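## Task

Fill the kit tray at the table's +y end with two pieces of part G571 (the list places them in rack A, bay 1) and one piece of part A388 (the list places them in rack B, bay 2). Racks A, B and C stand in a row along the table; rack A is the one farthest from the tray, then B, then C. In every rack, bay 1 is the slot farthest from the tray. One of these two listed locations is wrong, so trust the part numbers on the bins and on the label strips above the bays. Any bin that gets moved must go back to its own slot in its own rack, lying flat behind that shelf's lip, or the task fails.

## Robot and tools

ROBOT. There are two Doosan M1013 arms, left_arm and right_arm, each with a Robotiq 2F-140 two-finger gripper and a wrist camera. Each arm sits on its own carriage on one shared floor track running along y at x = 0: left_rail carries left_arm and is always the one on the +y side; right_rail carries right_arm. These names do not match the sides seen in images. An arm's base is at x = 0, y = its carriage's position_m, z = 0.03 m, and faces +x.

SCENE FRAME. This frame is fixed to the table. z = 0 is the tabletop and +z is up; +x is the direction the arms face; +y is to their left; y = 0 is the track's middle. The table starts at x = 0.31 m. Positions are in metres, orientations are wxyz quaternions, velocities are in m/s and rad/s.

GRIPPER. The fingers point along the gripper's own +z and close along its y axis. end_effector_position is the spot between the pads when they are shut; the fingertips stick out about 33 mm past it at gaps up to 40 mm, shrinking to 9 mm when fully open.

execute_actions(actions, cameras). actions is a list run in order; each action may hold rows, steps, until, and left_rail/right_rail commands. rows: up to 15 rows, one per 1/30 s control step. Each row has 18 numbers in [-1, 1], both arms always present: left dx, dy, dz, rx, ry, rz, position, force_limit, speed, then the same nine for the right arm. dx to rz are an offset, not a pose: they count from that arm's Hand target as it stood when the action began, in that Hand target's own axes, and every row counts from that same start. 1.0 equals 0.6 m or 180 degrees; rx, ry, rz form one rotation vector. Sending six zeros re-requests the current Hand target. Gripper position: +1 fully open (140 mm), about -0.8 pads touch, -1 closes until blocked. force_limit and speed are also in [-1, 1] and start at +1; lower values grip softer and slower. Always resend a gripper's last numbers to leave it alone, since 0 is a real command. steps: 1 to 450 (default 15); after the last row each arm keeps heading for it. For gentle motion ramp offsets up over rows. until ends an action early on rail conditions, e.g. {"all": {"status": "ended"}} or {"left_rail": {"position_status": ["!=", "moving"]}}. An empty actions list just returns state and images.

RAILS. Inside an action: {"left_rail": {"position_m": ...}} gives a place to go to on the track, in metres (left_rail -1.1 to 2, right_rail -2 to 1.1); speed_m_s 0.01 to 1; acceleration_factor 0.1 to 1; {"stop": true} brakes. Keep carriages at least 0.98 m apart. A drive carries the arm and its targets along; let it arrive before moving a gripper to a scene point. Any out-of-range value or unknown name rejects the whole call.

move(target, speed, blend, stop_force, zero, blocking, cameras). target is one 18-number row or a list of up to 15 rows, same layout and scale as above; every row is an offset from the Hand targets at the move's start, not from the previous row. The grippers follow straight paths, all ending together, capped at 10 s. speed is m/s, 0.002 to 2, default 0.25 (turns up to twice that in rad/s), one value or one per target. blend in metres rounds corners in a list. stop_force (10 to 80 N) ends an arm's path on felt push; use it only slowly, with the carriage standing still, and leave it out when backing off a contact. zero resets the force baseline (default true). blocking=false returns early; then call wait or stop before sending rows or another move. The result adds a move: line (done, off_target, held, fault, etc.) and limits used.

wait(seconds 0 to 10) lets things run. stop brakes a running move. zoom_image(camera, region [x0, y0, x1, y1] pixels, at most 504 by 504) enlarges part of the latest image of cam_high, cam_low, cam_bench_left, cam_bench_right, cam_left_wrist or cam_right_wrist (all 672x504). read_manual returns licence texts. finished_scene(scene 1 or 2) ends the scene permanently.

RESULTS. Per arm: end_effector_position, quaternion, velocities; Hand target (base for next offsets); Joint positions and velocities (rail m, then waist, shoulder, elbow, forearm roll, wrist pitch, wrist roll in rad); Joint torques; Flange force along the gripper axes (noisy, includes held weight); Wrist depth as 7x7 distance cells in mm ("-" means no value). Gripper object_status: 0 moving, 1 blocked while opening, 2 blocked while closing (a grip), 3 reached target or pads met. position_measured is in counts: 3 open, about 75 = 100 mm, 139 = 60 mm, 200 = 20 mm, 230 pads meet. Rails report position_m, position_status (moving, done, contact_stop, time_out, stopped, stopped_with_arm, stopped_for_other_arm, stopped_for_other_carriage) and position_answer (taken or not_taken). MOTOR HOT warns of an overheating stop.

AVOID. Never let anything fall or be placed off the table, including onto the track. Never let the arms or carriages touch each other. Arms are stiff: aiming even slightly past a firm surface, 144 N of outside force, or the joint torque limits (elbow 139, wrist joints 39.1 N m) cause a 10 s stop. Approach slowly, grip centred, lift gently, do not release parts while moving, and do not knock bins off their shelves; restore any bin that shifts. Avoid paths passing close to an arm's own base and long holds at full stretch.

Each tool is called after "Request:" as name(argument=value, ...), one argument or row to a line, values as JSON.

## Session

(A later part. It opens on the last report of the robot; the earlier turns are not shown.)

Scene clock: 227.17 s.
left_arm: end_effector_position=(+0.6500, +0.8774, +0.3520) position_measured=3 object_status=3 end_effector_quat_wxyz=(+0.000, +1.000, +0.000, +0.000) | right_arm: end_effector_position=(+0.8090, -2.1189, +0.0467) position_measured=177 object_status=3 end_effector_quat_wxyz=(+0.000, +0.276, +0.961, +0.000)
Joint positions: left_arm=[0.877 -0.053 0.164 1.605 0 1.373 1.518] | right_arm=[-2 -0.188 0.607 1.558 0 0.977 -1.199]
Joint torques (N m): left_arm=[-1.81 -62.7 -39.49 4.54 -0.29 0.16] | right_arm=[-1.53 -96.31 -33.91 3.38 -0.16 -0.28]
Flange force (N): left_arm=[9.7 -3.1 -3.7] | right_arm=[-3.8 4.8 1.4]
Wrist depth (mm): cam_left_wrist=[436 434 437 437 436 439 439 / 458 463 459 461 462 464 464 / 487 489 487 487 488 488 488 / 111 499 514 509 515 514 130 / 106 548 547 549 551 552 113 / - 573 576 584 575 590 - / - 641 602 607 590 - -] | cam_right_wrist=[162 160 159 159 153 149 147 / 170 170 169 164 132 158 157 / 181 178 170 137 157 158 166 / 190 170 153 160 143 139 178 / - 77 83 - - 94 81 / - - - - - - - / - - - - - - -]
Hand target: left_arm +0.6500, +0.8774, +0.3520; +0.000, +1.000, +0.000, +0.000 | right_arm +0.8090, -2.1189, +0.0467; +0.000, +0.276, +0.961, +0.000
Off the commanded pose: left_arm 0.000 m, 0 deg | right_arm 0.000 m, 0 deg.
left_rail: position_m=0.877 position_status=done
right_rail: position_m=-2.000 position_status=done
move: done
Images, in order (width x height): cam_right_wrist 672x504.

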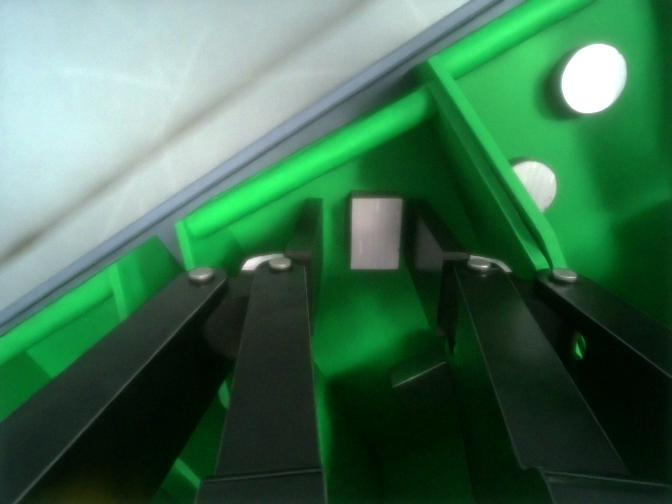

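Request:
execute_actions(
  actions=[
    {"rows":[[0,0,0,0,0,0,1,1,1,0,0,0,0,0,0,-1,0,-1]],"steps":60},
  ],
  cameras=["cam_right_wrist"],
)

Scene clock: 234.37 s.
left_arm: end_effector_position=(+0.6500, +0.8774, +0.3520) position_measured=3 object_status=3 end_effector_quat_wxyz=(+0.000, +1.000, +0.000, +0.000) | right_arm: end_effector_position=(+0.8090, -2.1189, +0.0467) position_measured=202 object_status=2 end_effector_quat_wxyz=(+0.000, +0.276, +0.961, +0.000)
Joint positions: left_arm=[0.877 -0.053 0.164 1.605 0 1.373 1.518] | right_arm=[-2 -0.188 0.607 1.558 0 0.977 -1.199]
Joint torques (N m): left_arm=[-1.6 -62.52 -39.55 4.45 -0.31 0.13] | right_arm=[-0.18 -84.78 -29.59 3.9 -1.73 -0.26]
Flange force (N): left_arm=[10.2 -2.5 -3.0] | right_arm=[-1.4 1.5 -13.6]
Wrist depth (mm): cam_left_wrist=[430 433 435 438 438 438 439 / 458 460 461 460 458 463 464 / 495 484 484 485 486 486 487 / 119 143 516 517 503 510 130 / 106 544 548 549 549 552 113 / 586 589 558 579 575 576 - / - 602 604 605 604 - -] | cam_right_wrist=[162 159 159 158 156 121 147 / 170 169 168 159 148 155 157 / - 178 169 135 152 158 167 / 191 181 144 162 124 128 177 / 160 82 87 87 - 87 - / - - - - - - - / - - - - - - -]
Hand target: left_arm +0.6500, +0.8774, +0.3520; +0.000, +1.000, +0.000, +0.000 | right_arm +0.8090, -2.1189, +0.0467; +0.000, +0.276, +0.961, +0.000
Off the commanded pose: left_arm 0.000 m, 0 deg | right_arm 0.000 m, 0 deg.
left_rail: position_m=0.877 position_status=done
right_rail: position_m=-2.000 position_status=done
Images, in order (width x height): cam_right_wrist 672x504.

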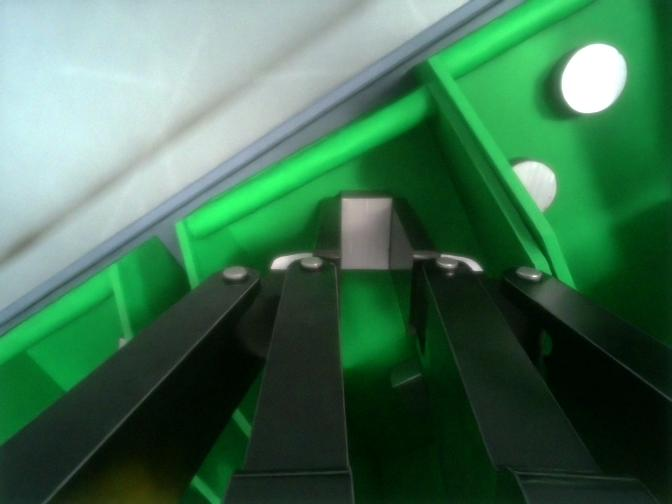

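Request:
move(
  target=[0,0,0,0,0,0,1,1,1,0,0,-0.30,0,0,0,-1,0,-1],
  speed=0.12,
  cameras=["cam_right_wrist"],
)

Scene clock: 239.40 s.
left_arm: end_effector_position=(+0.6500, +0.8774, +0.3520) position_measured=3 object_status=3 end_effector_quat_wxyz=(+0.000, +1.000, +0.000, +0.000) | right_arm: end_effector_position=(+0.8089, -2.1190, +0.2266) position_measured=202 object_status=2 end_effector_quat_wxyz=(+0.000, +0.276, +0.961, +0.000)
Joint positions: left_arm=[0.877 -0.053 0.164 1.605 0 1.373 1.518] | right_arm=[-2 -0.188 0.478 1.408 0 1.254 -1.199]
Joint torques (N m): left_arm=[-1.57 -62.23 -39.65 4.43 -0.35 0.1] | right_arm=[-1.64 -90.33 -39.09 3.86 -0.29 -0.3]
Flange force (N): left_arm=[9.4 -2.8 -3.1] | right_arm=[-5.2 4.5 0.1]
Wrist depth (mm): cam_left_wrist=[437 436 435 436 439 438 439 / 457 457 458 462 463 460 461 / 483 485 493 487 487 489 489 / 119 143 512 516 516 509 130 / - 549 548 548 549 551 113 / - 566 564 569 587 569 - / - 613 607 592 599 659 -] | cam_right_wrist=[320 320 319 317 312 - 311 / 338 337 338 311 314 - 323 / 359 360 341 - 346 253 246 / 384 348 369 160 133 261 225 / 407 - 87 88 - 87 180 / - - - 308 - - - / - - - - - - -]
Hand target: left_arm +0.6500, +0.8774, +0.3520; +0.000, +1.000, +0.000, +0.000 | right_arm +0.8089, -2.1190, +0.2267; +0.000, +0.276, +0.961, +0.000
Off the commanded pose: left_arm 0.000 m, 0 deg | right_arm 0.000 m, 0 deg.
left_rail: position_m=0.877 position_status=done
right_rail: position_m=-2.000 position_status=done
move: done
Images, in order (width x height): cam_right_wrist 672x504.

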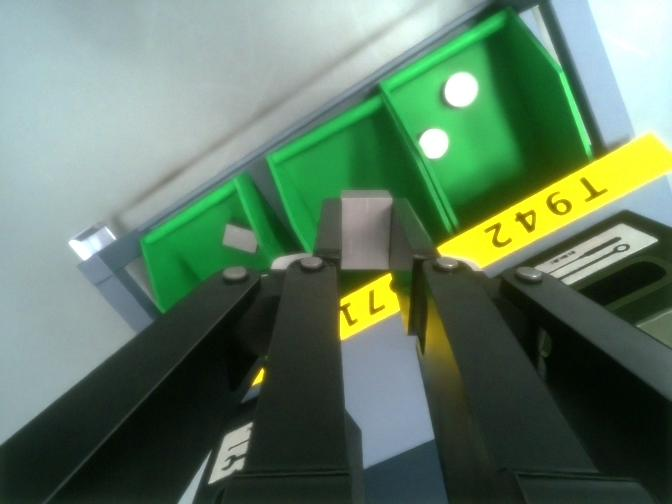

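Request:
move(
  target=[0,0,0,0,0,0,1,1,1,0.473,-0.06,-0.30,0,0,0,-1,0,-1],
  speed=0.3,
  cameras=[],
)

Request:
execute_actions(
  actions=[
    {"left_rail":{"position_m":2.0},"steps":240,"until":{"left_rail":{"position_status":["!=","moving"]}}},
    {"right_rail":{"position_m":0.6,"acceleration_factor":0.7},"steps":450,"until":{"right_rail":{"position_status":["!=","moving"]}}},
  ],
)

Scene clock: 257.53 s.
left_arm: end_effector_position=(+0.6500, +0.8774, +0.3520) position_measured=3 object_status=3 end_effector_quat_wxyz=(+0.000, +1.000, +0.000, +0.000) | right_arm: end_effector_position=(+0.5493, -1.9988, +0.4065) position_measured=202 object_status=2 end_effector_quat_wxyz=(+0.000, +0.276, +0.961, +0.000)
Joint positions: left_arm=[0.877 -0.053 0.164 1.605 0 1.373 1.518] | right_arm=[-2 -0.061 -0.012 1.696 0 1.457 -1.072]
Joint torques (N m): left_arm=[-1.27 -61.96 -39.62 4.52 -0.23 0.14] | right_arm=[-1.29 -41.25 -41.48 4.07 -0.06 -0.27]
Flange force (N): left_arm=[8.9 -2.3 -3.1] | right_arm=[0.1 3.8 -0.4]
Wrist depth (mm): cam_left_wrist=[435 433 438 436 438 438 440 / 457 464 440 460 461 464 462 / 486 483 488 488 489 489 487 / 501 154 514 516 517 513 130 / - 538 549 554 551 552 113 / - 598 589 583 590 576 - / - 628 604 604 607 - -] | cam_right_wrist=[493 485 483 474 472 470 467 / 516 493 504 504 495 500 490 / 542 - 544 495 - 528 520 / - 564 566 160 160 - 585 / 604 - 87 82 - 87 81 / - - - - - - - / - - - - - - -]
Hand target: left_arm +0.6500, +0.8774, +0.3520; +0.000, +1.000, +0.000, +0.000 | right_arm +0.5492, -1.9988, +0.4066; +0.000, +0.276, +0.961, +0.000
Off the commanded pose: left_arm 0.000 m, 0 deg | right_arm 0.000 m, 0 deg.
left_rail: position_m=0.877 position_status=done
right_rail: position_m=-2.000 position_status=done
move: done
No camera images: "cameras" was empty.

Scene clock: 265.37 s.
left_arm: end_effector_position=(+0.6500, +1.9998, +0.3520) position_measured=3 object_status=3 end_effector_quat_wxyz=(+0.000, +1.000, +0.000, +0.000) | right_arm: end_effector_position=(+0.5492, +0.6012, +0.4066) position_measured=202 object_status=2 end_effector_quat_wxyz=(+0.000, +0.276, +0.961, +0.000)
Joint positions: left_arm=[2 -0.053 0.164 1.605 0 1.373 1.518] | right_arm=[0.6 -0.061 -0.012 1.696 0 1.457 -1.072]
Joint torques (N m): left_arm=[-1.77 -62.29 -39.44 4.46 -0.34 0.14] | right_arm=[-2 -42.15 -41.45 4.07 -0.23 -0.23]
Flange force (N): left_arm=[10.0 -2.9 -3.4] | right_arm=[-0.5 5.5 -0.6]
Flange force at the end of the 1st action (N): left_arm=[10.4 -1.9 -2.7] | right_arm=[-1.5 5.1 -0.2]
Wrist depth (mm): cam_left_wrist=[435 429 434 433 431 437 440 / 459 465 - - 465 459 462 / 485 470 - - 489 488 488 / 119 143 516 520 518 512 130 / 105 547 547 549 548 553 113 / 1487 558 549 572 582 576 - / 1575 664 598 605 602 653 645] | cam_right_wrist=[501 474 477 476 472 470 468 / 515 503 504 504 506 492 495 / 531 556 540 525 531 531 525 / 613 575 567 160 160 555 563 / 633 - 87 82 - 87 585 / - - - - - - - / - - - - - - -]
Hand target: left_arm +0.6500, +1.9998, +0.3520; +0.000, +1.000, +0.000, +0.000 | right_arm +0.5492, +0.6012, +0.4066; +0.000, +0.276, +0.961, +0.000
Tool commands: left_gripper/position=+1.0 left_gripper/force_limit=+1.0 left_gripper/speed=+1.0 right_gripper/position=-1.0 right_gripper/force_limit=+0.0 right_gripper/speed=-1.0
Off the commanded pose: left_arm 0.000 m, 0 deg | right_arm 0.000 m, 0 deg.
left_rail: position_m=2.000 position_status=done
right_rail: position_m=0.600 position_status=done

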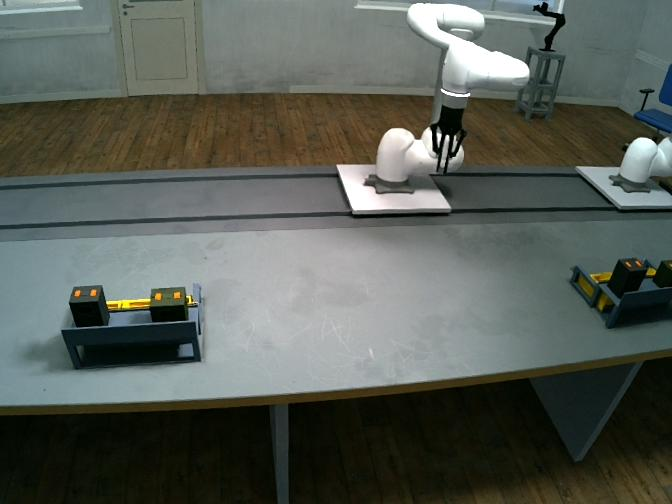

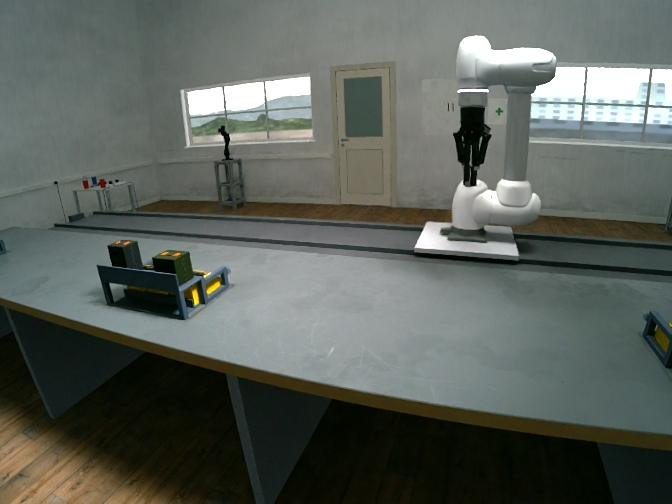

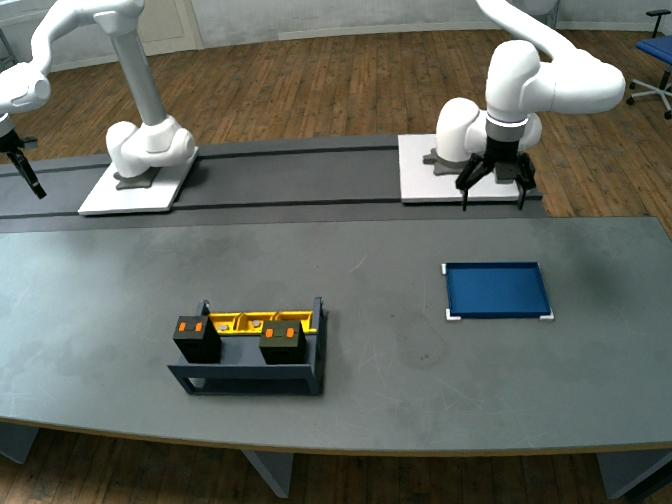

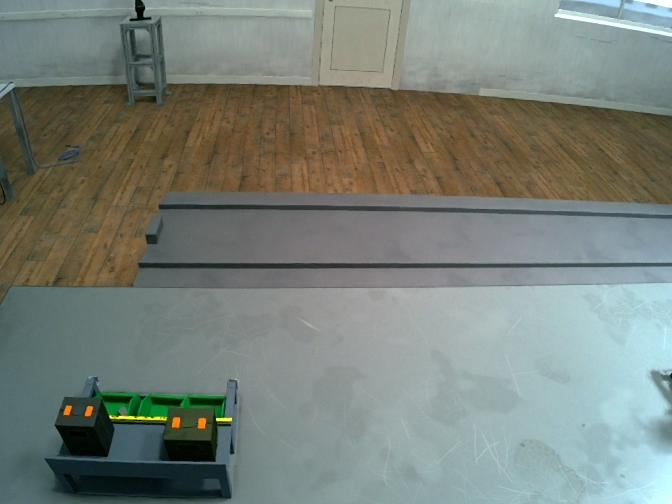

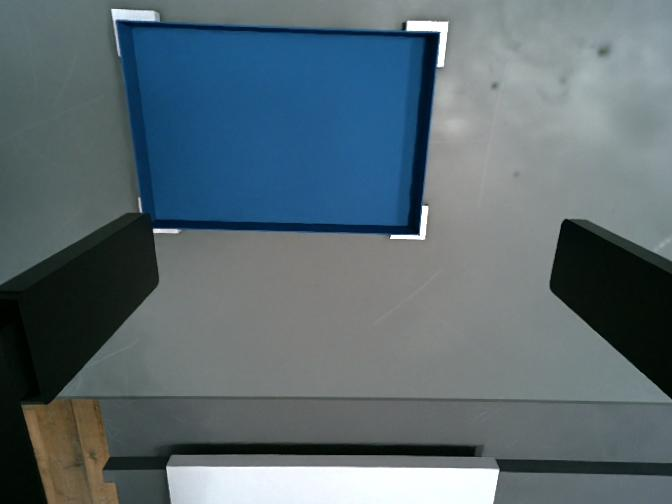

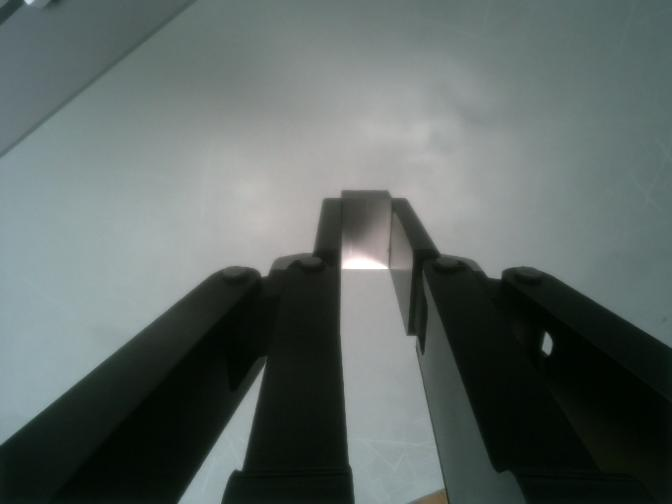

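Request:
move(
  target=[
    [-0.25,-0.7,-0.2,0,0,-0.25,1,1,1,0,0,0,0,0,0,-1,0,-1],
    [-1,-1,-0.2,0,0,-0.5,1,1,1,0,0,0,0,0,0,-1,0,-1],
  ],
  speed=0.3,
  blend=0.05,
  cameras=["cam_bench_left"],
)

Request:
execute_actions(
  actions=[
    {"right_rail":{"position_m":1.02,"acceleration_factor":0.7},"steps":450,"until":{"right_rail":{"position_status":["!=","moving"]}}},
  ],
  cameras=["cam_bench_left"],
)

Scene clock: 300.57 s.
left_arm: end_effector_position=(+0.0501, +2.5998, +0.4720) position_measured=3 object_status=3 end_effector_quat_wxyz=(+0.000, +0.707, +0.707, +0.000) | right_arm: end_effector_position=(+0.5492, +0.6012, +0.4066) position_measured=202 object_status=2 end_effector_quat_wxyz=(+0.000, +0.276, +0.961, +0.000)
Joint positions: left_arm=[2 1.43 0.068 1.497 0 1.577 1.43] | right_arm=[0.6 -0.061 -0.012 1.696 0 1.457 -1.072]
Joint torques (N m): left_arm=[-0.9 -53.52 -39.45 4.62 -0.23 0.12] | right_arm=[-1.93 -42.24 -41.34 4.11 -0.2 -0.27]
Flange force (N): left_arm=[12.3 -0.1 -6.6] | right_arm=[-1.2 5.8 -0.4]
Wrist depth (mm): cam_left_wrist=[1214 1220 1195 1220 1214 1195 551 / 1286 1279 1272 1272 1272 593 580 / 1416 1344 1367 1329 1359 616 607 / - 143 1183 1442 1383 645 130 / - 678 708 693 712 695 113 / 1629 736 706 706 714 732 746 / 1711 817 736 725 775 793 780] | cam_right_wrist=[- 484 - 477 472 469 463 / 513 507 508 500 501 499 492 / 533 537 536 528 546 - 525 / 590 578 575 160 124 556 548 / 609 - 87 81 - 87 80 / - - - - - - - / - - - - - - -]
Hand target: left_arm +0.0500, +2.5998, +0.4720; +0.000, +0.707, +0.707, +0.000 | right_arm +0.5492, +0.6012, +0.4066; +0.000, +0.276, +0.961, +0.000
Off the commanded pose: left_arm 0.000 m, 0 deg | right_arm 0.000 m, 0 deg.
left_rail: position_m=2.000 position_status=done
right_rail: position_m=0.600 position_status=done
move: done
Images, in order (width x height): cam_bench_left 672x504.

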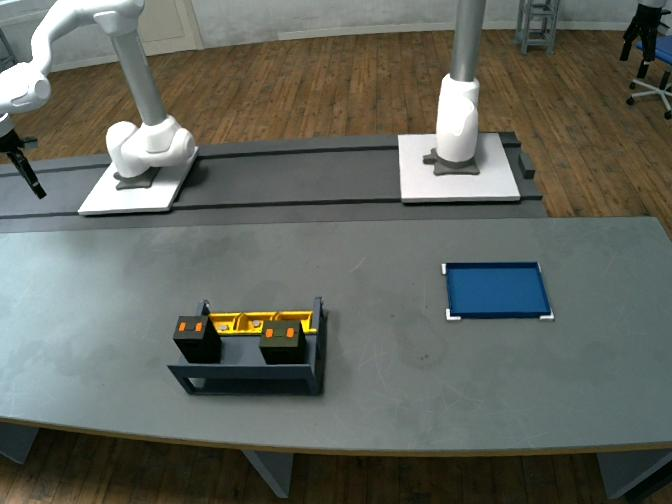

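Scene clock: 302.77 s.
left_arm: end_effector_position=(+0.0500, +2.5998, +0.4720) position_measured=3 object_status=3 end_effector_quat_wxyz=(+0.000, +0.707, +0.707, +0.000) | right_arm: end_effector_position=(+0.5492, +1.0212, +0.4066) position_measured=202 object_status=2 end_effector_quat_wxyz=(+0.000, +0.276, +0.961, +0.000)
Joint positions: left_arm=[2 1.43 0.068 1.497 0 1.577 1.43] | right_arm=[1.02 -0.061 -0.012 1.696 0 1.457 -1.072]
Joint torques (N m): left_arm=[-1.79 -52.71 -40.43 4.6 -0.31 0.27] | right_arm=[-2.15 -42.24 -41.44 4.1 -0.16 -0.26]
Flange force (N): left_arm=[8.6 -1.9 -5.4] | right_arm=[-0.4 5.6 -0.9]
Wrist depth (mm): cam_left_wrist=[1214 1207 1207 1214 1214 1195 553 / 1272 1272 1286 1265 1258 593 573 / 1336 1399 1321 1367 1344 621 608 / 1391 142 1477 1367 1487 645 130 / 106 687 - - 714 695 113 / 1652 732 702 706 698 739 746 / 1711 1711 734 721 760 806 775] | cam_right_wrist=[498 489 476 483 460 470 468 / 520 504 504 501 509 449 486 / 542 540 542 522 523 - 497 / 591 604 562 160 133 557 - / 611 - 87 82 - 87 87 / - - - - - - - / - - - - - - -]
Hand target: left_arm +0.0500, +2.5998, +0.4720; +0.000, +0.707, +0.707, +0.000 | right_arm +0.5492, +1.0212, +0.4066; +0.000, +0.276, +0.961, +0.000
Tool commands: left_gripper/position=+1.0 left_gripper/force_limit=+1.0 left_gripper/speed=+1.0 right_gripper/position=-1.0 right_gripper/force_limit=+0.0 right_gripper/speed=-1.0
Off the commanded pose: left_arm 0.000 m, 0 deg | right_arm 0.000 m, 0 deg.
left_rail: position_m=2.000 position_status=done
right_rail: position_m=1.020 position_status=done
Images, in order (width x height): cam_bench_left 672x504.

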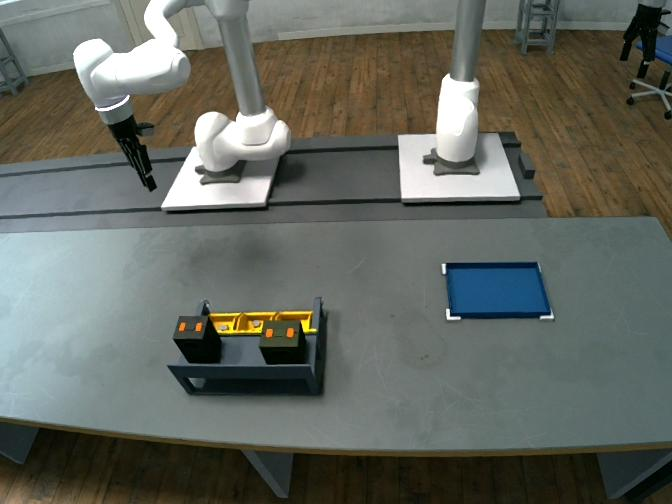

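Request:
move(
  target=[0,0,0,0,0,0,1,1,1,0.297,0.699,0.0,0,0,0.27,-1,0,-1],
  speed=0.4,
  cameras=[],
)

Scene clock: 315.60 s.
left_arm: end_effector_position=(+0.0500, +2.5998, +0.4720) position_measured=3 object_status=3 end_effector_quat_wxyz=(+0.000, +0.707, +0.707, +0.000) | right_arm: end_effector_position=(+0.6211, +1.4713, +0.4068) position_measured=202 object_status=2 end_effector_quat_wxyz=(+0.000, +0.647, +0.762, +0.000)
Joint positions: left_arm=[2 1.43 0.068 1.497 0 1.577 1.43] | right_arm=[1.02 0.583 0.343 1.277 0 1.522 0.421]
Joint torques (N m): left_arm=[-2.32 -53.02 -40.35 4.53 -0.29 0.16] | right_arm=[-2.2 -78.57 -41.63 4.17 -0.34 -0.28]
Flange force (N): left_arm=[10.3 -2.5 -5.1] | right_arm=[5.0 2.1 -1.3]
Wrist depth (mm): cam_left_wrist=[1207 1189 1189 1207 1232 1178 553 / 1344 1279 1272 1272 1293 598 569 / 1344 1344 1359 1344 1359 623 608 / 119 143 1383 1424 1468 638 130 / - 134 - - - 700 113 / 1652 758 702 708 716 734 746 / 1724 785 734 721 746 785 788] | cam_right_wrist=[489 - 477 - 473 470 466 / - 503 507 501 499 490 493 / - 540 544 523 544 515 414 / 599 563 563 160 124 454 397 / 590 - 87 82 - 87 465 / - - - - - - - / - - - - - - -]
Hand target: left_arm +0.0500, +2.5998, +0.4720; +0.000, +0.707, +0.707, +0.000 | right_arm +0.6211, +1.4713, +0.4067; +0.000, +0.647, +0.762, +0.000
Off the commanded pose: left_arm 0.000 m, 0 deg | right_arm 0.000 m, 0 deg.
left_rail: position_m=2.000 position_status=done
right_rail: position_m=1.020 position_status=done
move: done; limits=paced
No camera images: "cameras" was empty.

Request:
move(
  target=[0,0,0,0,0,0,1,1,1,0.78,0.127,0.31,-0.0421,0.1058,0.2387,-1,0,-1],
  speed=0.35,
  cameras=["cam_right_wrist","cam_bench_left"],
)

Scene clock: 323.47 s.
left_arm: end_effector_position=(+0.0500, +2.5998, +0.4720) position_measured=3 object_status=3 end_effector_quat_wxyz=(+0.000, +0.707, +0.707, +0.000) | right_arm: end_effector_position=(+0.6206, +1.9455, +0.2209) position_measured=202 object_status=2 end_effector_quat_wxyz=(-0.082, +0.870, +0.462, +0.154)
Joint positions: left_arm=[2 1.43 0.068 1.497 0 1.577 1.43] | right_arm=[1.02 0.946 0.804 0.91 0.011 1.078 1.538]
Joint torques (N m): left_arm=[-1.91 -52.62 -40.53 4.54 -0.3 0.14] | right_arm=[-1.12 -122.04 -42.27 4.06 -1.29 -0.27]
Flange force (N): left_arm=[9.3 -2.3 -4.8] | right_arm=[10.8 -1.5 4.7]
Wrist depth (mm): cam_left_wrist=[1252 1245 1214 1214 1232 685 553 / 1272 1279 1279 1300 1258 587 577 / 1336 1351 1314 1351 1344 616 611 / 111 132 - 1468 1416 646 130 / 105 - - - 695 700 113 / 1629 785 708 708 687 730 748 / 1724 806 734 725 748 785 -] | cam_right_wrist=[360 363 - 356 354 350 351 / 360 360 - - - 356 352 / 361 360 372 - - 354 352 / 362 361 358 160 125 354 353 / 364 - 87 87 - 83 353 / - - - - - - - / - - - - - - -]
Hand target: left_arm +0.0500, +2.5998, +0.4720; +0.000, +0.707, +0.707, +0.000 | right_arm +0.6206, +1.9455, +0.2209; -0.081, +0.870, +0.462, +0.154
Off the commanded pose: left_arm 0.000 m, 0 deg | right_arm 0.000 m, 0 deg.
left_rail: position_m=2.000 position_status=done
right_rail: position_m=1.020 position_status=done
move: done
Images, in order (width x height): cam_bench_left 672x504, cam_right_wrist 672x504.

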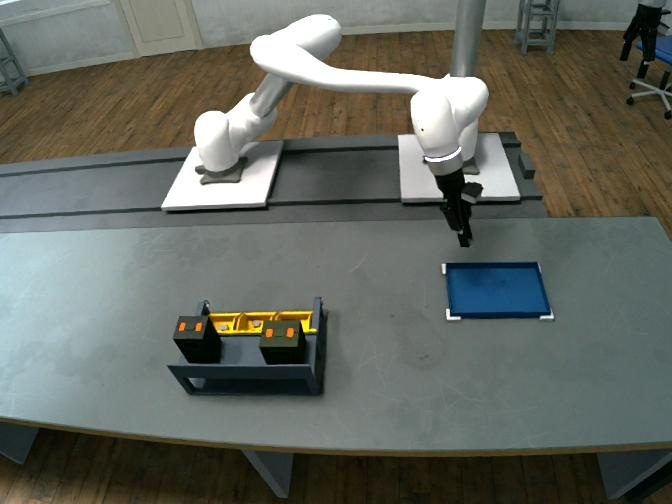

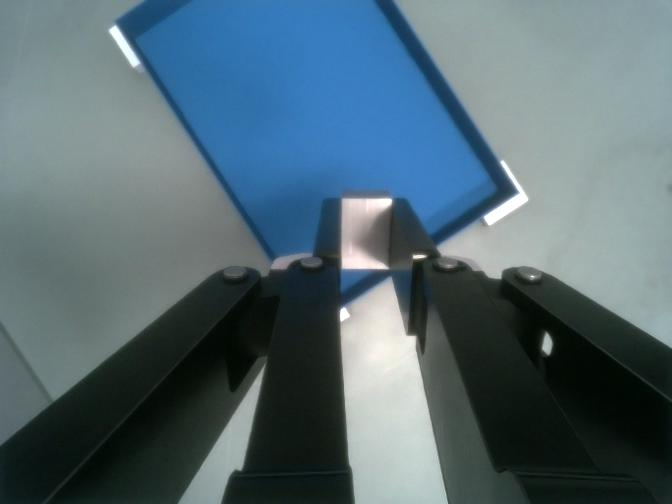

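Request:
move(
  target=[0,0,0,0,0,0,1,1,1,-0.043,0.047,0.279,0,0,0,-1,0,-1],
  speed=0.15,
  cameras=["cam_right_wrist"],
)

Scene clock: 341.60 s.
left_arm: end_effector_position=(+0.0500, +2.5998, +0.4720) position_measured=3 object_status=3 end_effector_quat_wxyz=(+0.000, +0.707, +0.707, +0.000) | right_arm: end_effector_position=(+0.6625, +1.9570, +0.0549) position_measured=202 object_status=2 end_effector_quat_wxyz=(-0.082, +0.870, +0.462, +0.154)
Joint positions: left_arm=[2 1.43 0.068 1.497 0 1.577 1.43] | right_arm=[1.02 0.92 0.947 0.948 0.024 0.898 1.503]
Joint torques (N m): left_arm=[-2.02 -52.94 -40.3 4.56 -0.31 0.22] | right_arm=[-1.79 -128.68 -40.5 3.98 -1.47 -0.27]
Flange force (N): left_arm=[9.8 -1.8 -5.5] | right_arm=[8.0 -2.2 3.3]
Wrist depth (mm): cam_left_wrist=[1201 1220 1220 1232 1220 1189 551 / 1279 1383 1272 1293 1279 743 577 / 1367 1367 1351 1383 1407 621 607 / 119 133 1416 1433 1496 645 130 / - 685 - - - 693 113 / 1652 714 706 704 719 734 741 / 2033 812 736 721 748 785 788] | cam_right_wrist=[- - - - - 191 190 / - - - - - 178 190 / - - - - - - 191 / 178 - - 160 124 171 192 / 197 82 87 81 - 87 192 / - - - 195 - - - / - - - - - - -]
Hand target: left_arm +0.0500, +2.5998, +0.4720; +0.000, +0.707, +0.707, +0.000 | right_arm +0.6626, +1.9570, +0.0548; -0.081, +0.870, +0.462, +0.154
Off the commanded pose: left_arm 0.000 m, 0 deg | right_arm 0.000 m, 0 deg.
left_rail: position_m=2.000 position_status=done
right_rail: position_m=1.020 position_status=done
move: done
Images, in order (width x height): cam_right_wrist 672x504.

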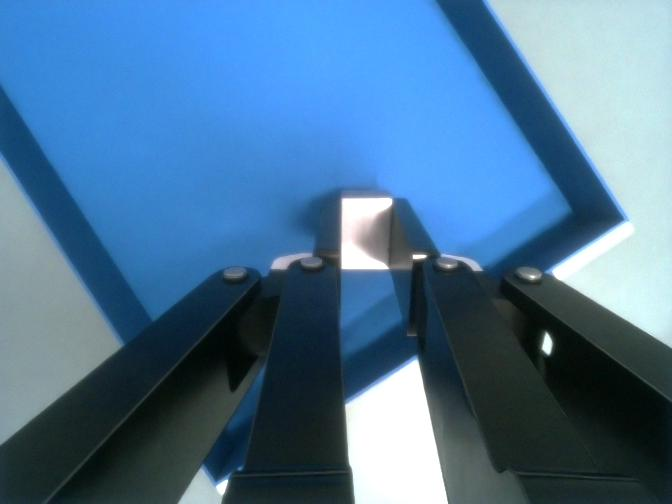

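Request:
move(
  target=[0,0,0,0,0,0,1,1,1,-0.0143,0,0.039,0,0,0,-1,0,-1],
  speed=0.015,
  stop_force=10,
  cameras=["cam_right_wrist"],
)

Scene clock: 346.67 s.
left_arm: end_effector_position=(+0.0500, +2.5998, +0.4720) position_measured=3 object_status=3 end_effector_quat_wxyz=(+0.000, +0.707, +0.707, +0.000) | right_arm: end_effector_position=(+0.6626, +1.9572, +0.0431) position_measured=202 object_status=2 end_effector_quat_wxyz=(-0.082, +0.870, +0.461, +0.154)
Joint positions: left_arm=[2 1.43 0.068 1.497 0 1.577 1.43] | right_arm=[1.02 0.92 0.954 0.955 0.025 0.883 1.503]
Joint torques (N m): left_arm=[-2.39 -52.71 -40.57 4.61 -0.31 0.22] | right_arm=[-2.82 -109.61 -30.52 3.55 -0.43 -0.2]
Flange force (N): left_arm=[9.5 -2.7 -4.7] | right_arm=[12.3 -2.9 -12.6]
Wrist depth (mm): cam_left_wrist=[1220 1220 1214 1220 1214 1189 556 / 1272 1265 1344 1293 1272 598 576 / 1351 1359 1407 1359 1375 615 610 / 111 143 1399 1424 1487 646 130 / - - - - 708 734 113 / 1640 746 702 706 685 732 - / 1724 1675 732 727 736 790 790] | cam_right_wrist=[- - - - - 179 178 / - - - - - 166 179 / - - - - - 177 179 / - 183 183 160 124 - 180 / 185 82 87 82 - 87 180 / - - - 173 - - - / - - - - - - -]
Hand target: left_arm +0.0500, +2.5998, +0.4720; +0.000, +0.707, +0.707, +0.000 | right_arm +0.6626, +1.9571, +0.0431; -0.082, +0.870, +0.462, +0.154 (not the last commanded pose)
Off the commanded pose: left_arm 0.000 m, 0 deg | right_arm 0.013 m, 0 deg.
left_rail: position_m=2.000 position_status=done
right_rail: position_m=1.020 position_status=done
move: contact (right_arm)
Images, in order (width x height): cam_right_wrist 672x504.

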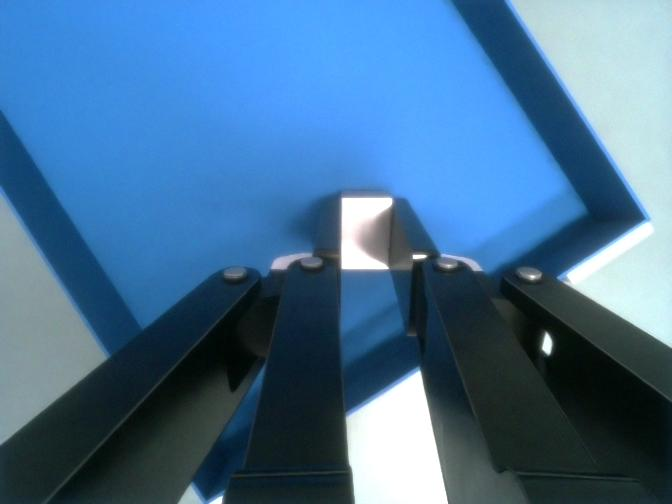

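Request:
execute_actions(
  actions=[
    {"rows":[[0,0,0,0,0,0,1,1,1,0,0,0,0,0,0,-0.38,0,-1]],"steps":45},
  ],
  cameras=["cam_right_wrist"],
)

Request:
move(
  target=[0,0,0,0,0,0,1,1,1,0.092,0,-0.25,0,0,0,-0.38,0,-1],
  speed=0.2,
  cameras=["cam_right_wrist"],
)

Scene clock: 355.87 s.
left_arm: end_effector_position=(+0.0500, +2.5998, +0.4720) position_measured=3 object_status=3 end_effector_quat_wxyz=(+0.000, +0.707, +0.707, +0.000) | right_arm: end_effector_position=(+0.6626, +1.9571, +0.0431) position_measured=177 object_status=3 end_effector_quat_wxyz=(-0.082, +0.870, +0.462, +0.154)
Joint positions: left_arm=[2 1.43 0.068 1.497 0 1.577 1.43] | right_arm=[1.02 0.92 0.954 0.955 0.025 0.883 1.503]
Joint torques (N m): left_arm=[-1.65 -52.71 -40.43 4.57 -0.35 0.15] | right_arm=[-1.82 -128.3 -40.09 3.92 -1.2 -0.35]
Flange force (N): left_arm=[8.9 -1.8 -5.4] | right_arm=[7.5 -1.1 3.7]
Wrist depth (mm): cam_left_wrist=[1207 1201 1207 1226 1232 1207 554 / 1265 1279 1272 1279 1272 595 577 / 1336 1359 1359 1383 1367 628 610 / 119 133 1391 1424 1424 643 130 / 105 683 710 - 664 698 113 / 1629 755 704 704 706 732 - / 1711 785 730 727 750 788 785] | cam_right_wrist=[- - - - - 179 178 / - - - - - 164 179 / - - 182 - 178 - 176 / 168 - - 165 122 - 180 / - 77 83 - - 94 81 / - - - 170 183 - - / - - - 184 - - -]
Hand target: left_arm +0.0500, +2.5998, +0.4720; +0.000, +0.707, +0.707, +0.000 | right_arm +0.6626, +1.9571, +0.0431; -0.082, +0.870, +0.462, +0.154
Off the commanded pose: left_arm 0.000 m, 0 deg | right_arm 0.000 m, 0 deg.
left_rail: position_m=2.000 position_status=done
right_rail: position_m=1.020 position_status=done
Images, in order (width x height): cam_right_wrist 672x504.

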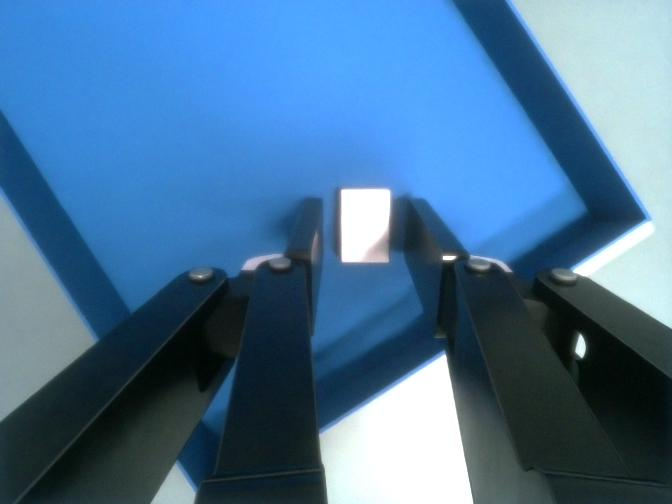

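Scene clock: 357.13 s.
left_arm: end_effector_position=(+0.0500, +2.5998, +0.4720) position_measured=3 object_status=3 end_effector_quat_wxyz=(+0.000, +0.707, +0.707, +0.000) | right_arm: end_effector_position=(+0.6628, +1.9575, +0.2029) position_measured=177 object_status=3 end_effector_quat_wxyz=(-0.082, +0.870, +0.462, +0.154)
Joint positions: left_arm=[2 1.43 0.068 1.497 0 1.577 1.43] | right_arm=[1.02 0.92 0.88 0.802 0.021 1.11 1.509]
Joint torques (N m): left_arm=[-1.89 -52.8 -40.66 4.59 -0.33 0.15] | right_arm=[-1.47 -125.44 -41.28 4.05 -1.35 -0.23]
Flange force (N): left_arm=[9.3 -2.1 -4.6] | right_arm=[13.0 -1.6 3.0]
Wrist depth (mm): cam_left_wrist=[1195 1214 1232 1220 1207 1183 548 / 1279 1265 1265 1286 - 590 577 / 1336 1344 1367 1344 1375 615 608 / 1391 154 1314 1383 1618 645 130 / - 700 - - 657 693 113 / 1586 1618 704 706 708 732 743 / 1830 1736 734 723 762 788 785] | cam_right_wrist=[341 - - 341 334 333 334 / 340 - - - 335 334 334 / 342 339 - - 346 335 335 / 344 342 100 133 121 335 336 / - 77 83 334 121 94 81 / - - - 343 - - - / - - - 344 - - -]
Hand target: left_arm +0.0500, +2.5998, +0.4720; +0.000, +0.707, +0.707, +0.000 | right_arm +0.6628, +1.9575, +0.2029; -0.082, +0.870, +0.462, +0.154
Off the commanded pose: left_arm 0.000 m, 0 deg | right_arm 0.000 m, 0 deg.
left_rail: position_m=2.000 position_status=done
right_rail: position_m=1.020 position_status=done
move: done
Images, in order (width x height): cam_right_wrist 672x504.

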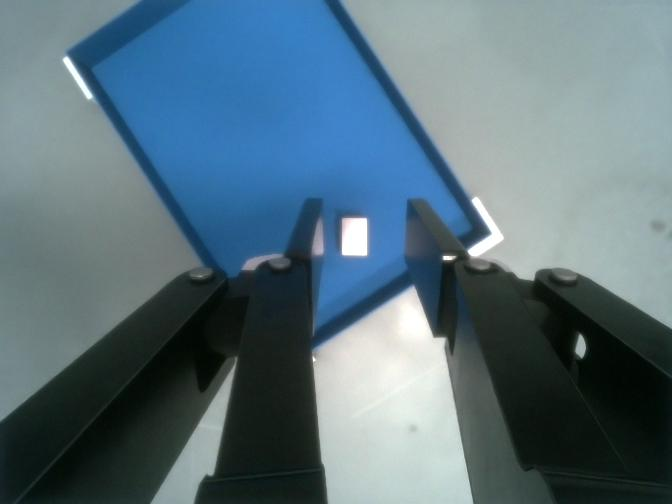

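Request:
move(
  target=[0,0,0,0,0,0,1,1,1,-0.55,0.396,-0.562,0.0421,-0.1058,-0.2387,-0.38,0,-1],
  speed=0.5,
  cameras=[],
)

Request:
move(
  target=[0,0,0,0,0,0,1,1,1,0.70,-0.41,0.0,0,0,-0.447,-0.38,0,-1],
  speed=0.5,
  cameras=[],
)

Scene clock: 366.37 s.
left_arm: end_effector_position=(+0.0500, +2.5998, +0.4720) position_measured=3 object_status=3 end_effector_quat_wxyz=(+0.000, +0.707, +0.707, +0.000) | right_arm: end_effector_position=(+0.6209, +1.4718, +0.4064) position_measured=177 object_status=3 end_effector_quat_wxyz=(+0.000, +0.647, +0.762, +0.000)
Joint positions: left_arm=[2 1.43 0.068 1.497 0 1.577 1.43] | right_arm=[1.02 0.584 0.343 1.277 0 1.521 0.422]
Joint torques (N m): left_arm=[-2 -52.56 -40.45 4.56 -0.26 0.15] | right_arm=[-1.56 -78.78 -41.29 4.14 -0.3 -0.3]
Flange force (N): left_arm=[9.9 -2.3 -4.6] | right_arm=[5.1 3.1 -1.7]
Wrist depth (mm): cam_left_wrist=[1207 1207 1207 1226 1220 1195 553 / 1272 1272 1286 1258 1265 596 579 / 1351 1344 1293 1367 1375 615 610 / 1391 983 1407 1407 1391 687 130 / - 706 - - 710 693 113 / 1629 725 695 706 700 734 746 / 1736 1699 730 721 748 777 780] | cam_right_wrist=[498 476 475 473 473 469 - / - 506 507 503 - 492 472 / 545 540 537 532 527 523 403 / 548 567 102 557 121 430 360 / 582 77 83 601 - 94 81 / - - - 648 - - - / - - - - - - -]
Hand target: left_arm +0.0500, +2.5998, +0.4720; +0.000, +0.707, +0.707, +0.000 | right_arm +0.6209, +1.4718, +0.4065; +0.000, +0.647, +0.762, +0.000
Off the commanded pose: left_arm 0.000 m, 0 deg | right_arm 0.000 m, 0 deg.
left_rail: position_m=2.000 position_status=done
right_rail: position_m=1.020 position_status=done
move: done; limits=paced
No camera images: "cameras" was empty.

Scene clock: 368.40 s.
left_arm: end_effector_position=(+0.0500, +2.5998, +0.4720) position_measured=3 object_status=3 end_effector_quat_wxyz=(+0.000, +0.707, +0.707, +0.000) | right_arm: end_effector_position=(+0.3102, +1.8464, +0.4065) position_measured=177 object_status=3 end_effector_quat_wxyz=(+0.000, +0.002, +1.000, +0.000)
Joint positions: left_arm=[2 1.43 0.068 1.497 0 1.577 1.43] | right_arm=[1.02 1.173 0.549 0.973 0 1.619 -0.394]
Joint torques (N m): left_arm=[-2.71 -52.86 -40.24 4.61 -0.34 0.1] | right_arm=[-1.47 -99.91 -41.44 4.12 -0.31 -0.27]
Flange force (N): left_arm=[10.4 -3.5 -5.4] | right_arm=[-1.4 10.1 -1.9]
Wrist depth (mm): cam_left_wrist=[1195 1201 1220 1220 1214 1201 554 / 1272 1293 1265 1189 1265 586 580 / 1367 1351 1336 1336 1351 1201 608 / 119 143 1424 1442 1351 638 130 / 105 127 - - 739 698 113 / 1640 736 704 704 719 739 748 / 1736 1724 736 725 755 782 785] | cam_right_wrist=[488 489 474 448 445 443 440 / 523 - - 503 513 - 520 / 541 535 527 532 533 526 525 / 581 573 - 559 143 555 560 / - 77 83 603 - 94 81 / - - - 652 - - - / - - - 690 - - -]
Hand target: left_arm +0.0500, +2.5998, +0.4720; +0.000, +0.707, +0.707, +0.000 | right_arm +0.3101, +1.8465, +0.4065; +0.000, +0.002, +1.000, +0.000
Off the commanded pose: left_arm 0.000 m, 0 deg | right_arm 0.000 m, 0 deg.
left_rail: position_m=2.000 position_status=done
right_rail: position_m=1.020 position_status=done
move: done
No camera images: "cameras" was empty.

Request:
move(
  target=[0,0,0,0,0,0,1,1,1,-0.483,-0.91,0,0,0,0,-0.38,0,-1],
  speed=0.5,
  cameras=[],
)

Request:
move(
  target=[0,0,0,0,0,0,1,1,1,-0.1,-0.70,0,0,0,0,-0.38,0,-1],
  speed=0.5,
  cameras=[],
)

Request:
execute_actions(
  actions=[
    {"right_rail":{"position_m":-2.0,"acceleration_factor":1},"steps":450,"until":{"right_rail":{"position_status":["!=","moving"]}}},
  ],
  cameras=["cam_right_wrist"],
)

Request:
zoom_image(
  camera="cam_right_wrist",
  region=[150, 50, 550, 350],
)

Scene clock: 381.23 s.
left_arm: end_effector_position=(+0.0500, +2.5998, +0.4720) position_measured=3 object_status=3 end_effector_quat_wxyz=(+0.000, +0.707, +0.707, +0.000) | right_arm: end_effector_position=(+0.5977, +1.2994, +0.4064) position_measured=177 object_status=3 end_effector_quat_wxyz=(+0.000, +0.002, +1.000, +0.000)
Joint positions: left_arm=[2 1.43 0.068 1.497 0 1.577 1.43] | right_arm=[1.02 0.385 0.166 1.504 0 1.471 -1.182]
Joint torques (N m): left_arm=[-1.81 -52.73 -40.08 4.56 -0.34 0.13] | right_arm=[-1.09 -60.89 -41.29 4.1 -0.2 -0.15]
Flange force (N): left_arm=[10.5 -1.6 -5.6] | right_arm=[-2.8 4.0 -1.1]
Wrist depth (mm): cam_left_wrist=[1232 1214 1207 1214 1207 1195 556 / 1252 1279 1272 1279 1286 719 580 / 1416 1367 1300 1367 1367 626 610 / 119 133 1433 1416 1525 643 130 / 105 134 - - - - 113 / 1629 755 698 702 714 741 750 / 1736 815 730 725 772 777 793] | cam_right_wrist=[477 476 474 473 472 488 467 / 508 500 513 489 499 492 494 / 544 541 536 536 530 540 532 / 585 - 560 560 132 553 559 / - 77 83 596 - 94 81 / - - - 520 - - - / - - - - - - -]
Hand target: left_arm +0.0500, +2.5998, +0.4720; +0.000, +0.707, +0.707, +0.000 | right_arm +0.5978, +1.2993, +0.4064; +0.000, +0.002, +1.000, +0.000
Off the commanded pose: left_arm 0.000 m, 0 deg | right_arm 0.000 m, 0 deg.
left_rail: position_m=2.000 position_status=done
right_rail: position_m=1.020 position_status=done
move: done; limits=paced
No camera images: "cameras" was empty.

Scene clock: 382.80 s.
left_arm: end_effector_position=(+0.0500, +2.5998, +0.4720) position_measured=3 object_status=3 end_effector_quat_wxyz=(+0.000, +0.707, +0.707, +0.000) | right_arm: end_effector_position=(+0.6561, +0.8791, +0.4061) position_measured=177 object_status=3 end_effector_quat_wxyz=(+0.000, +0.002, +1.000, +0.000)
Joint positions: left_arm=[2 1.43 0.068 1.497 0 1.577 1.43] | right_arm=[1.02 -0.263 0.184 1.482 0.001 1.475 -1.83]
Joint torques (N m): left_arm=[-1.93 -52.57 -40.3 4.64 -0.3 0.13] | right_arm=[-1.91 -62.36 -40.97 4.12 -0.21 -0.44]
Flange force (N): left_arm=[8.9 -2.3 -5.5] | right_arm=[-4.3 3.2 -1.9]
Wrist depth (mm): cam_left_wrist=[1214 1220 1220 1220 1220 1201 553 / 1279 1265 1286 1300 1272 586 584 / 1336 1359 1359 1336 1359 624 608 / 1383 971 1391 1433 1416 641 130 / 105 687 678 714 - 702 113 / 1607 739 704 706 708 734 741 / 1749 1652 734 723 760 777 788] | cam_right_wrist=[480 472 462 484 472 477 467 / 503 515 514 - 482 500 500 / 544 536 530 533 533 530 527 / 573 578 104 555 121 548 513 / 613 77 83 593 - 94 81 / - - - - - - - / - - - 1651 - - -]
Hand target: left_arm +0.0500, +2.5998, +0.4720; +0.000, +0.707, +0.707, +0.000 | right_arm +0.6561, +0.8791, +0.4061; +0.000, +0.002, +1.000, +0.000
Off the commanded pose: left_arm 0.000 m, 0 deg | right_arm 0.000 m, 0 deg.
left_rail: position_m=2.000 position_status=done
right_rail: position_m=1.020 position_status=done
move: done; limits=paced
No camera images: "cameras" was empty.

Scene clock: 387.67 s.
left_arm: end_effector_position=(+0.0500, +2.5998, +0.4720) position_measured=3 object_status=3 end_effector_quat_wxyz=(+0.000, +0.707, +0.707, +0.000) | right_arm: end_effector_position=(+0.6561, -2.1409, +0.4061) position_measured=177 object_status=3 end_effector_quat_wxyz=(+0.000, +0.002, +1.000, +0.000)
Joint positions: left_arm=[2 1.43 0.068 1.497 0 1.577 1.43] | right_arm=[-2 -0.263 0.184 1.482 0.001 1.475 -1.83]
Joint torques (N m): left_arm=[-1.88 -52.83 -40.03 4.53 -0.31 0.18] | right_arm=[-1.72 -62.88 -41.11 4.07 -0.18 -0.22]
Flange force (N): left_arm=[10.3 -1.9 -5.8] | right_arm=[-5.2 2.6 -1.2]
Wrist depth (mm): cam_left_wrist=[1239 1195 1220 1220 1195 1201 553 / 1272 1279 1279 1279 1286 590 579 / 1359 1344 1344 1336 1375 626 607 / 119 133 1477 1407 1515 645 130 / 105 126 - - - - 113 / 1618 661 702 706 730 753 746 / 1724 812 734 727 736 785 790] | cam_right_wrist=[480 479 475 472 472 471 468 / 509 513 504 494 498 497 493 / 542 535 539 531 517 533 523 / 566 569 102 516 119 557 563 / - 77 83 492 - 94 81 / - - - - - - - / - - - - - - -]
Hand target: left_arm +0.0500, +2.5998, +0.4720; +0.000, +0.707, +0.707, +0.000 | right_arm +0.6561, -2.1409, +0.4061; +0.000, +0.002, +1.000, +0.000
Tool commands: left_gripper/position=+1.0 left_gripper/force_limit=+1.0 left_gripper/speed=+1.0 right_gripper/position=-0.38 right_gripper/force_limit=+0.0 right_gripper/speed=-1.0
Off the commanded pose: left_arm 0.000 m, 0 deg | right_arm 0.000 m, 0 deg.
left_rail: position_m=2.000 position_status=done
right_rail: position_m=-2.000 position_status=done
Images, in order (width x height): cam_right_wrist 672x504.

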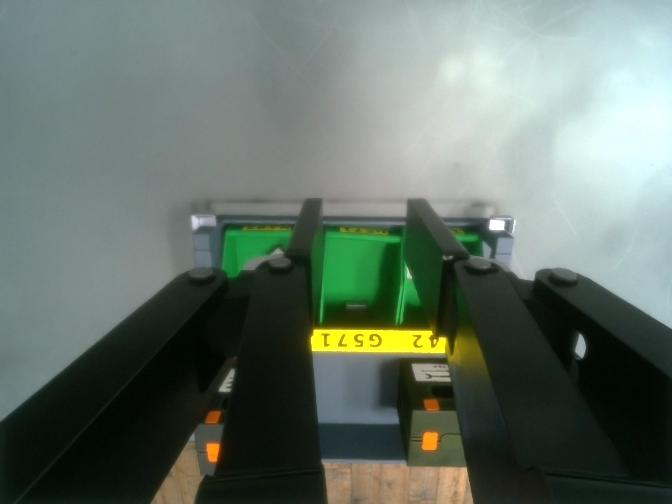

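Scaled by 1.260.

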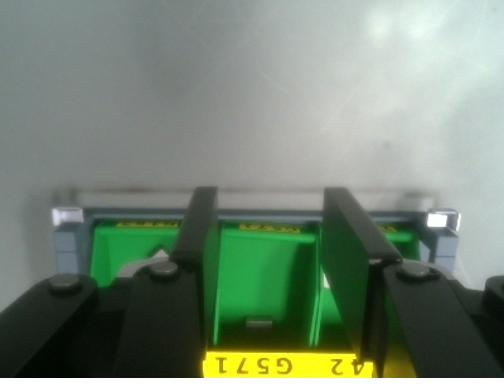

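Request:
move(
  target=[0,0,0,0,0,0,1,1,1,-0.265,0.01,0.44,0,-0.194,0,-0.2,0,0],
  speed=0.25,
  cameras=["cam_right_wrist"],
)

Request:
zoom_image(
  camera="cam_right_wrist",
  region=[220, 100, 520, 325],
)

Scene clock: 401.73 s.
left_arm: end_effector_position=(+0.0500, +2.5998, +0.4720) position_measured=3 object_status=3 end_effector_quat_wxyz=(+0.000, +0.707, +0.707, +0.000) | right_arm: end_effector_position=(+0.8153, -2.1354, +0.1422) position_measured=154 object_status=3 end_effector_quat_wxyz=(+0.300, +0.002, +0.954, +0.000)
Joint positions: left_arm=[2 1.43 0.068 1.497 0 1.577 1.43] | right_arm=[-2 -0.266 0.337 1.918 0.48 0.329 -2.245]
Joint torques (N m): left_arm=[-1.65 -53.02 -40.21 4.53 -0.33 0.16] | right_arm=[-1.42 -71.85 -34.39 2.92 -1.46 -0.11]
Flange force (N): left_arm=[10.3 -1.8 -5.5] | right_arm=[-2.8 1.0 4.6]
Wrist depth (mm): cam_left_wrist=[1226 1207 1201 1214 1214 1189 552 / 1272 1272 1300 1286 1272 602 576 / 1329 1359 1344 1329 1336 613 596 / 1399 143 1407 1424 1459 650 130 / - 693 - - - 691 113 / 1640 736 704 702 706 734 748 / - 1724 734 727 746 790 782] | cam_right_wrist=[209 203 209 - 195 195 197 / - 245 198 - 221 216 - / 232 285 - 269 - 301 - / 216 215 108 213 156 290 213 / - - 81 278 260 - 81 / - - - - - - - / - - - 2252 - - -]
Hand target: left_arm +0.0500, +2.5998, +0.4720; +0.000, +0.707, +0.707, +0.000 | right_arm +0.8153, -2.1354, +0.1422; +0.300, +0.002, +0.954, +0.000
Off the commanded pose: left_arm 0.000 m, 0 deg | right_arm 0.000 m, 0 deg.
left_rail: position_m=2.000 position_status=done
right_rail: position_m=-2.000 position_status=done
move: done
Images, in order (width x height): cam_right_wrist 672x504.

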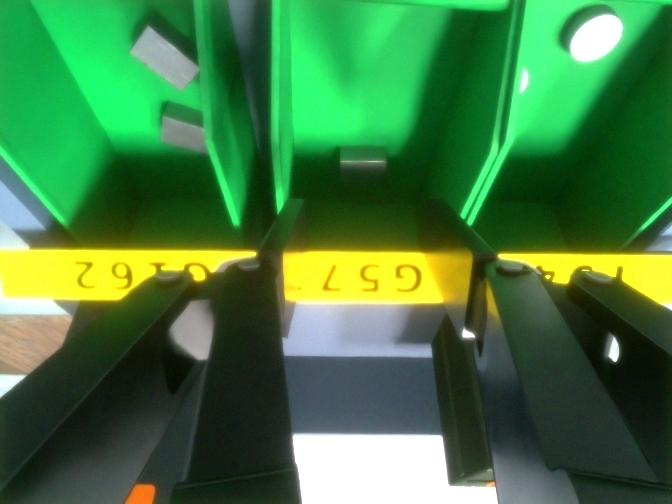

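Scaled by 1.680.

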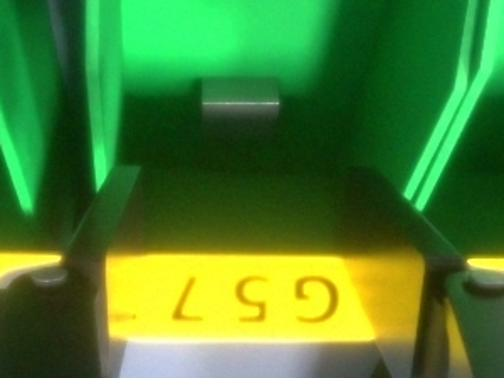

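Request:
move(
  target=[0,0,0,0,0,0,1,1,1,0.017,0.006,0.142,0,0,0,-0.2,0,0],
  speed=0.08,
  cameras=["cam_right_wrist"],
)

Request:
zoom_image(
  camera="cam_right_wrist",
  region=[220, 100, 520, 325],
)

Scene clock: 427.37 s.
left_arm: end_effector_position=(+0.0500, +2.5998, +0.4720) position_measured=3 object_status=3 end_effector_quat_wxyz=(+0.000, +0.707, +0.707, +0.000) | right_arm: end_effector_position=(+0.8558, -2.1319, +0.0666) position_measured=154 object_status=3 end_effector_quat_wxyz=(+0.300, +0.002, +0.954, +0.000)
Joint positions: left_arm=[2 1.43 0.068 1.497 0 1.577 1.43] | right_arm=[-2 -0.246 0.472 1.884 0.638 0.233 -2.395]
Joint torques (N m): left_arm=[-1.84 -52.68 -40.24 4.62 -0.32 0.11] | right_arm=[-2.29 -80.63 -31.33 2.26 -1.28 -0.27]
Flange force (N): left_arm=[9.2 -1.9 -5.7] | right_arm=[0.0 0.0 0.0]
Wrist depth (mm): cam_left_wrist=[1207 1207 1214 1226 1207 1195 554 / 1279 1279 1286 1279 1279 598 572 / 1344 1329 1336 1367 1351 623 607 / 119 894 1399 1407 1391 645 130 / 106 127 723 706 698 693 113 / 1618 1663 712 702 708 730 743 / 1724 1775 730 721 760 780 772] | cam_right_wrist=[- 114 91 - - 128 97 / - 115 - - - 126 97 / - 115 112 191 - 142 - / - 115 108 218 153 131 207 / - - 81 - - - 81 / - - - 139 138 - - / - - - - - - -]
Hand target: left_arm +0.0500, +2.5998, +0.4720; +0.000, +0.707, +0.707, +0.000 | right_arm +0.8557, -2.1319, +0.0666; +0.300, +0.002, +0.954, +0.000
Off the commanded pose: left_arm 0.000 m, 0 deg | right_arm 0.000 m, 0 deg.
left_rail: position_m=2.000 position_status=done
right_rail: position_m=-2.000 position_status=done
move: done
Images, in order (width x height): cam_right_wrist 672x504.

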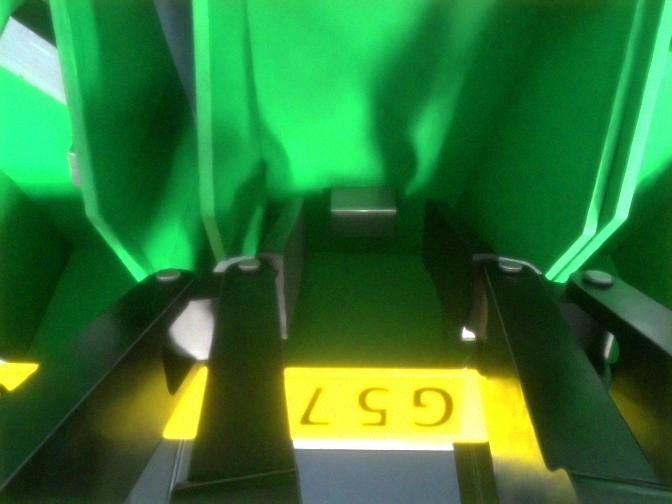

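Scaled by 1.680.

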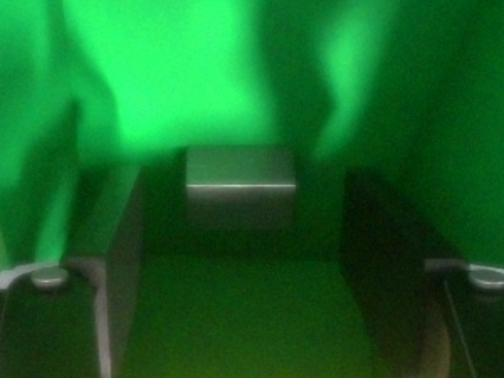

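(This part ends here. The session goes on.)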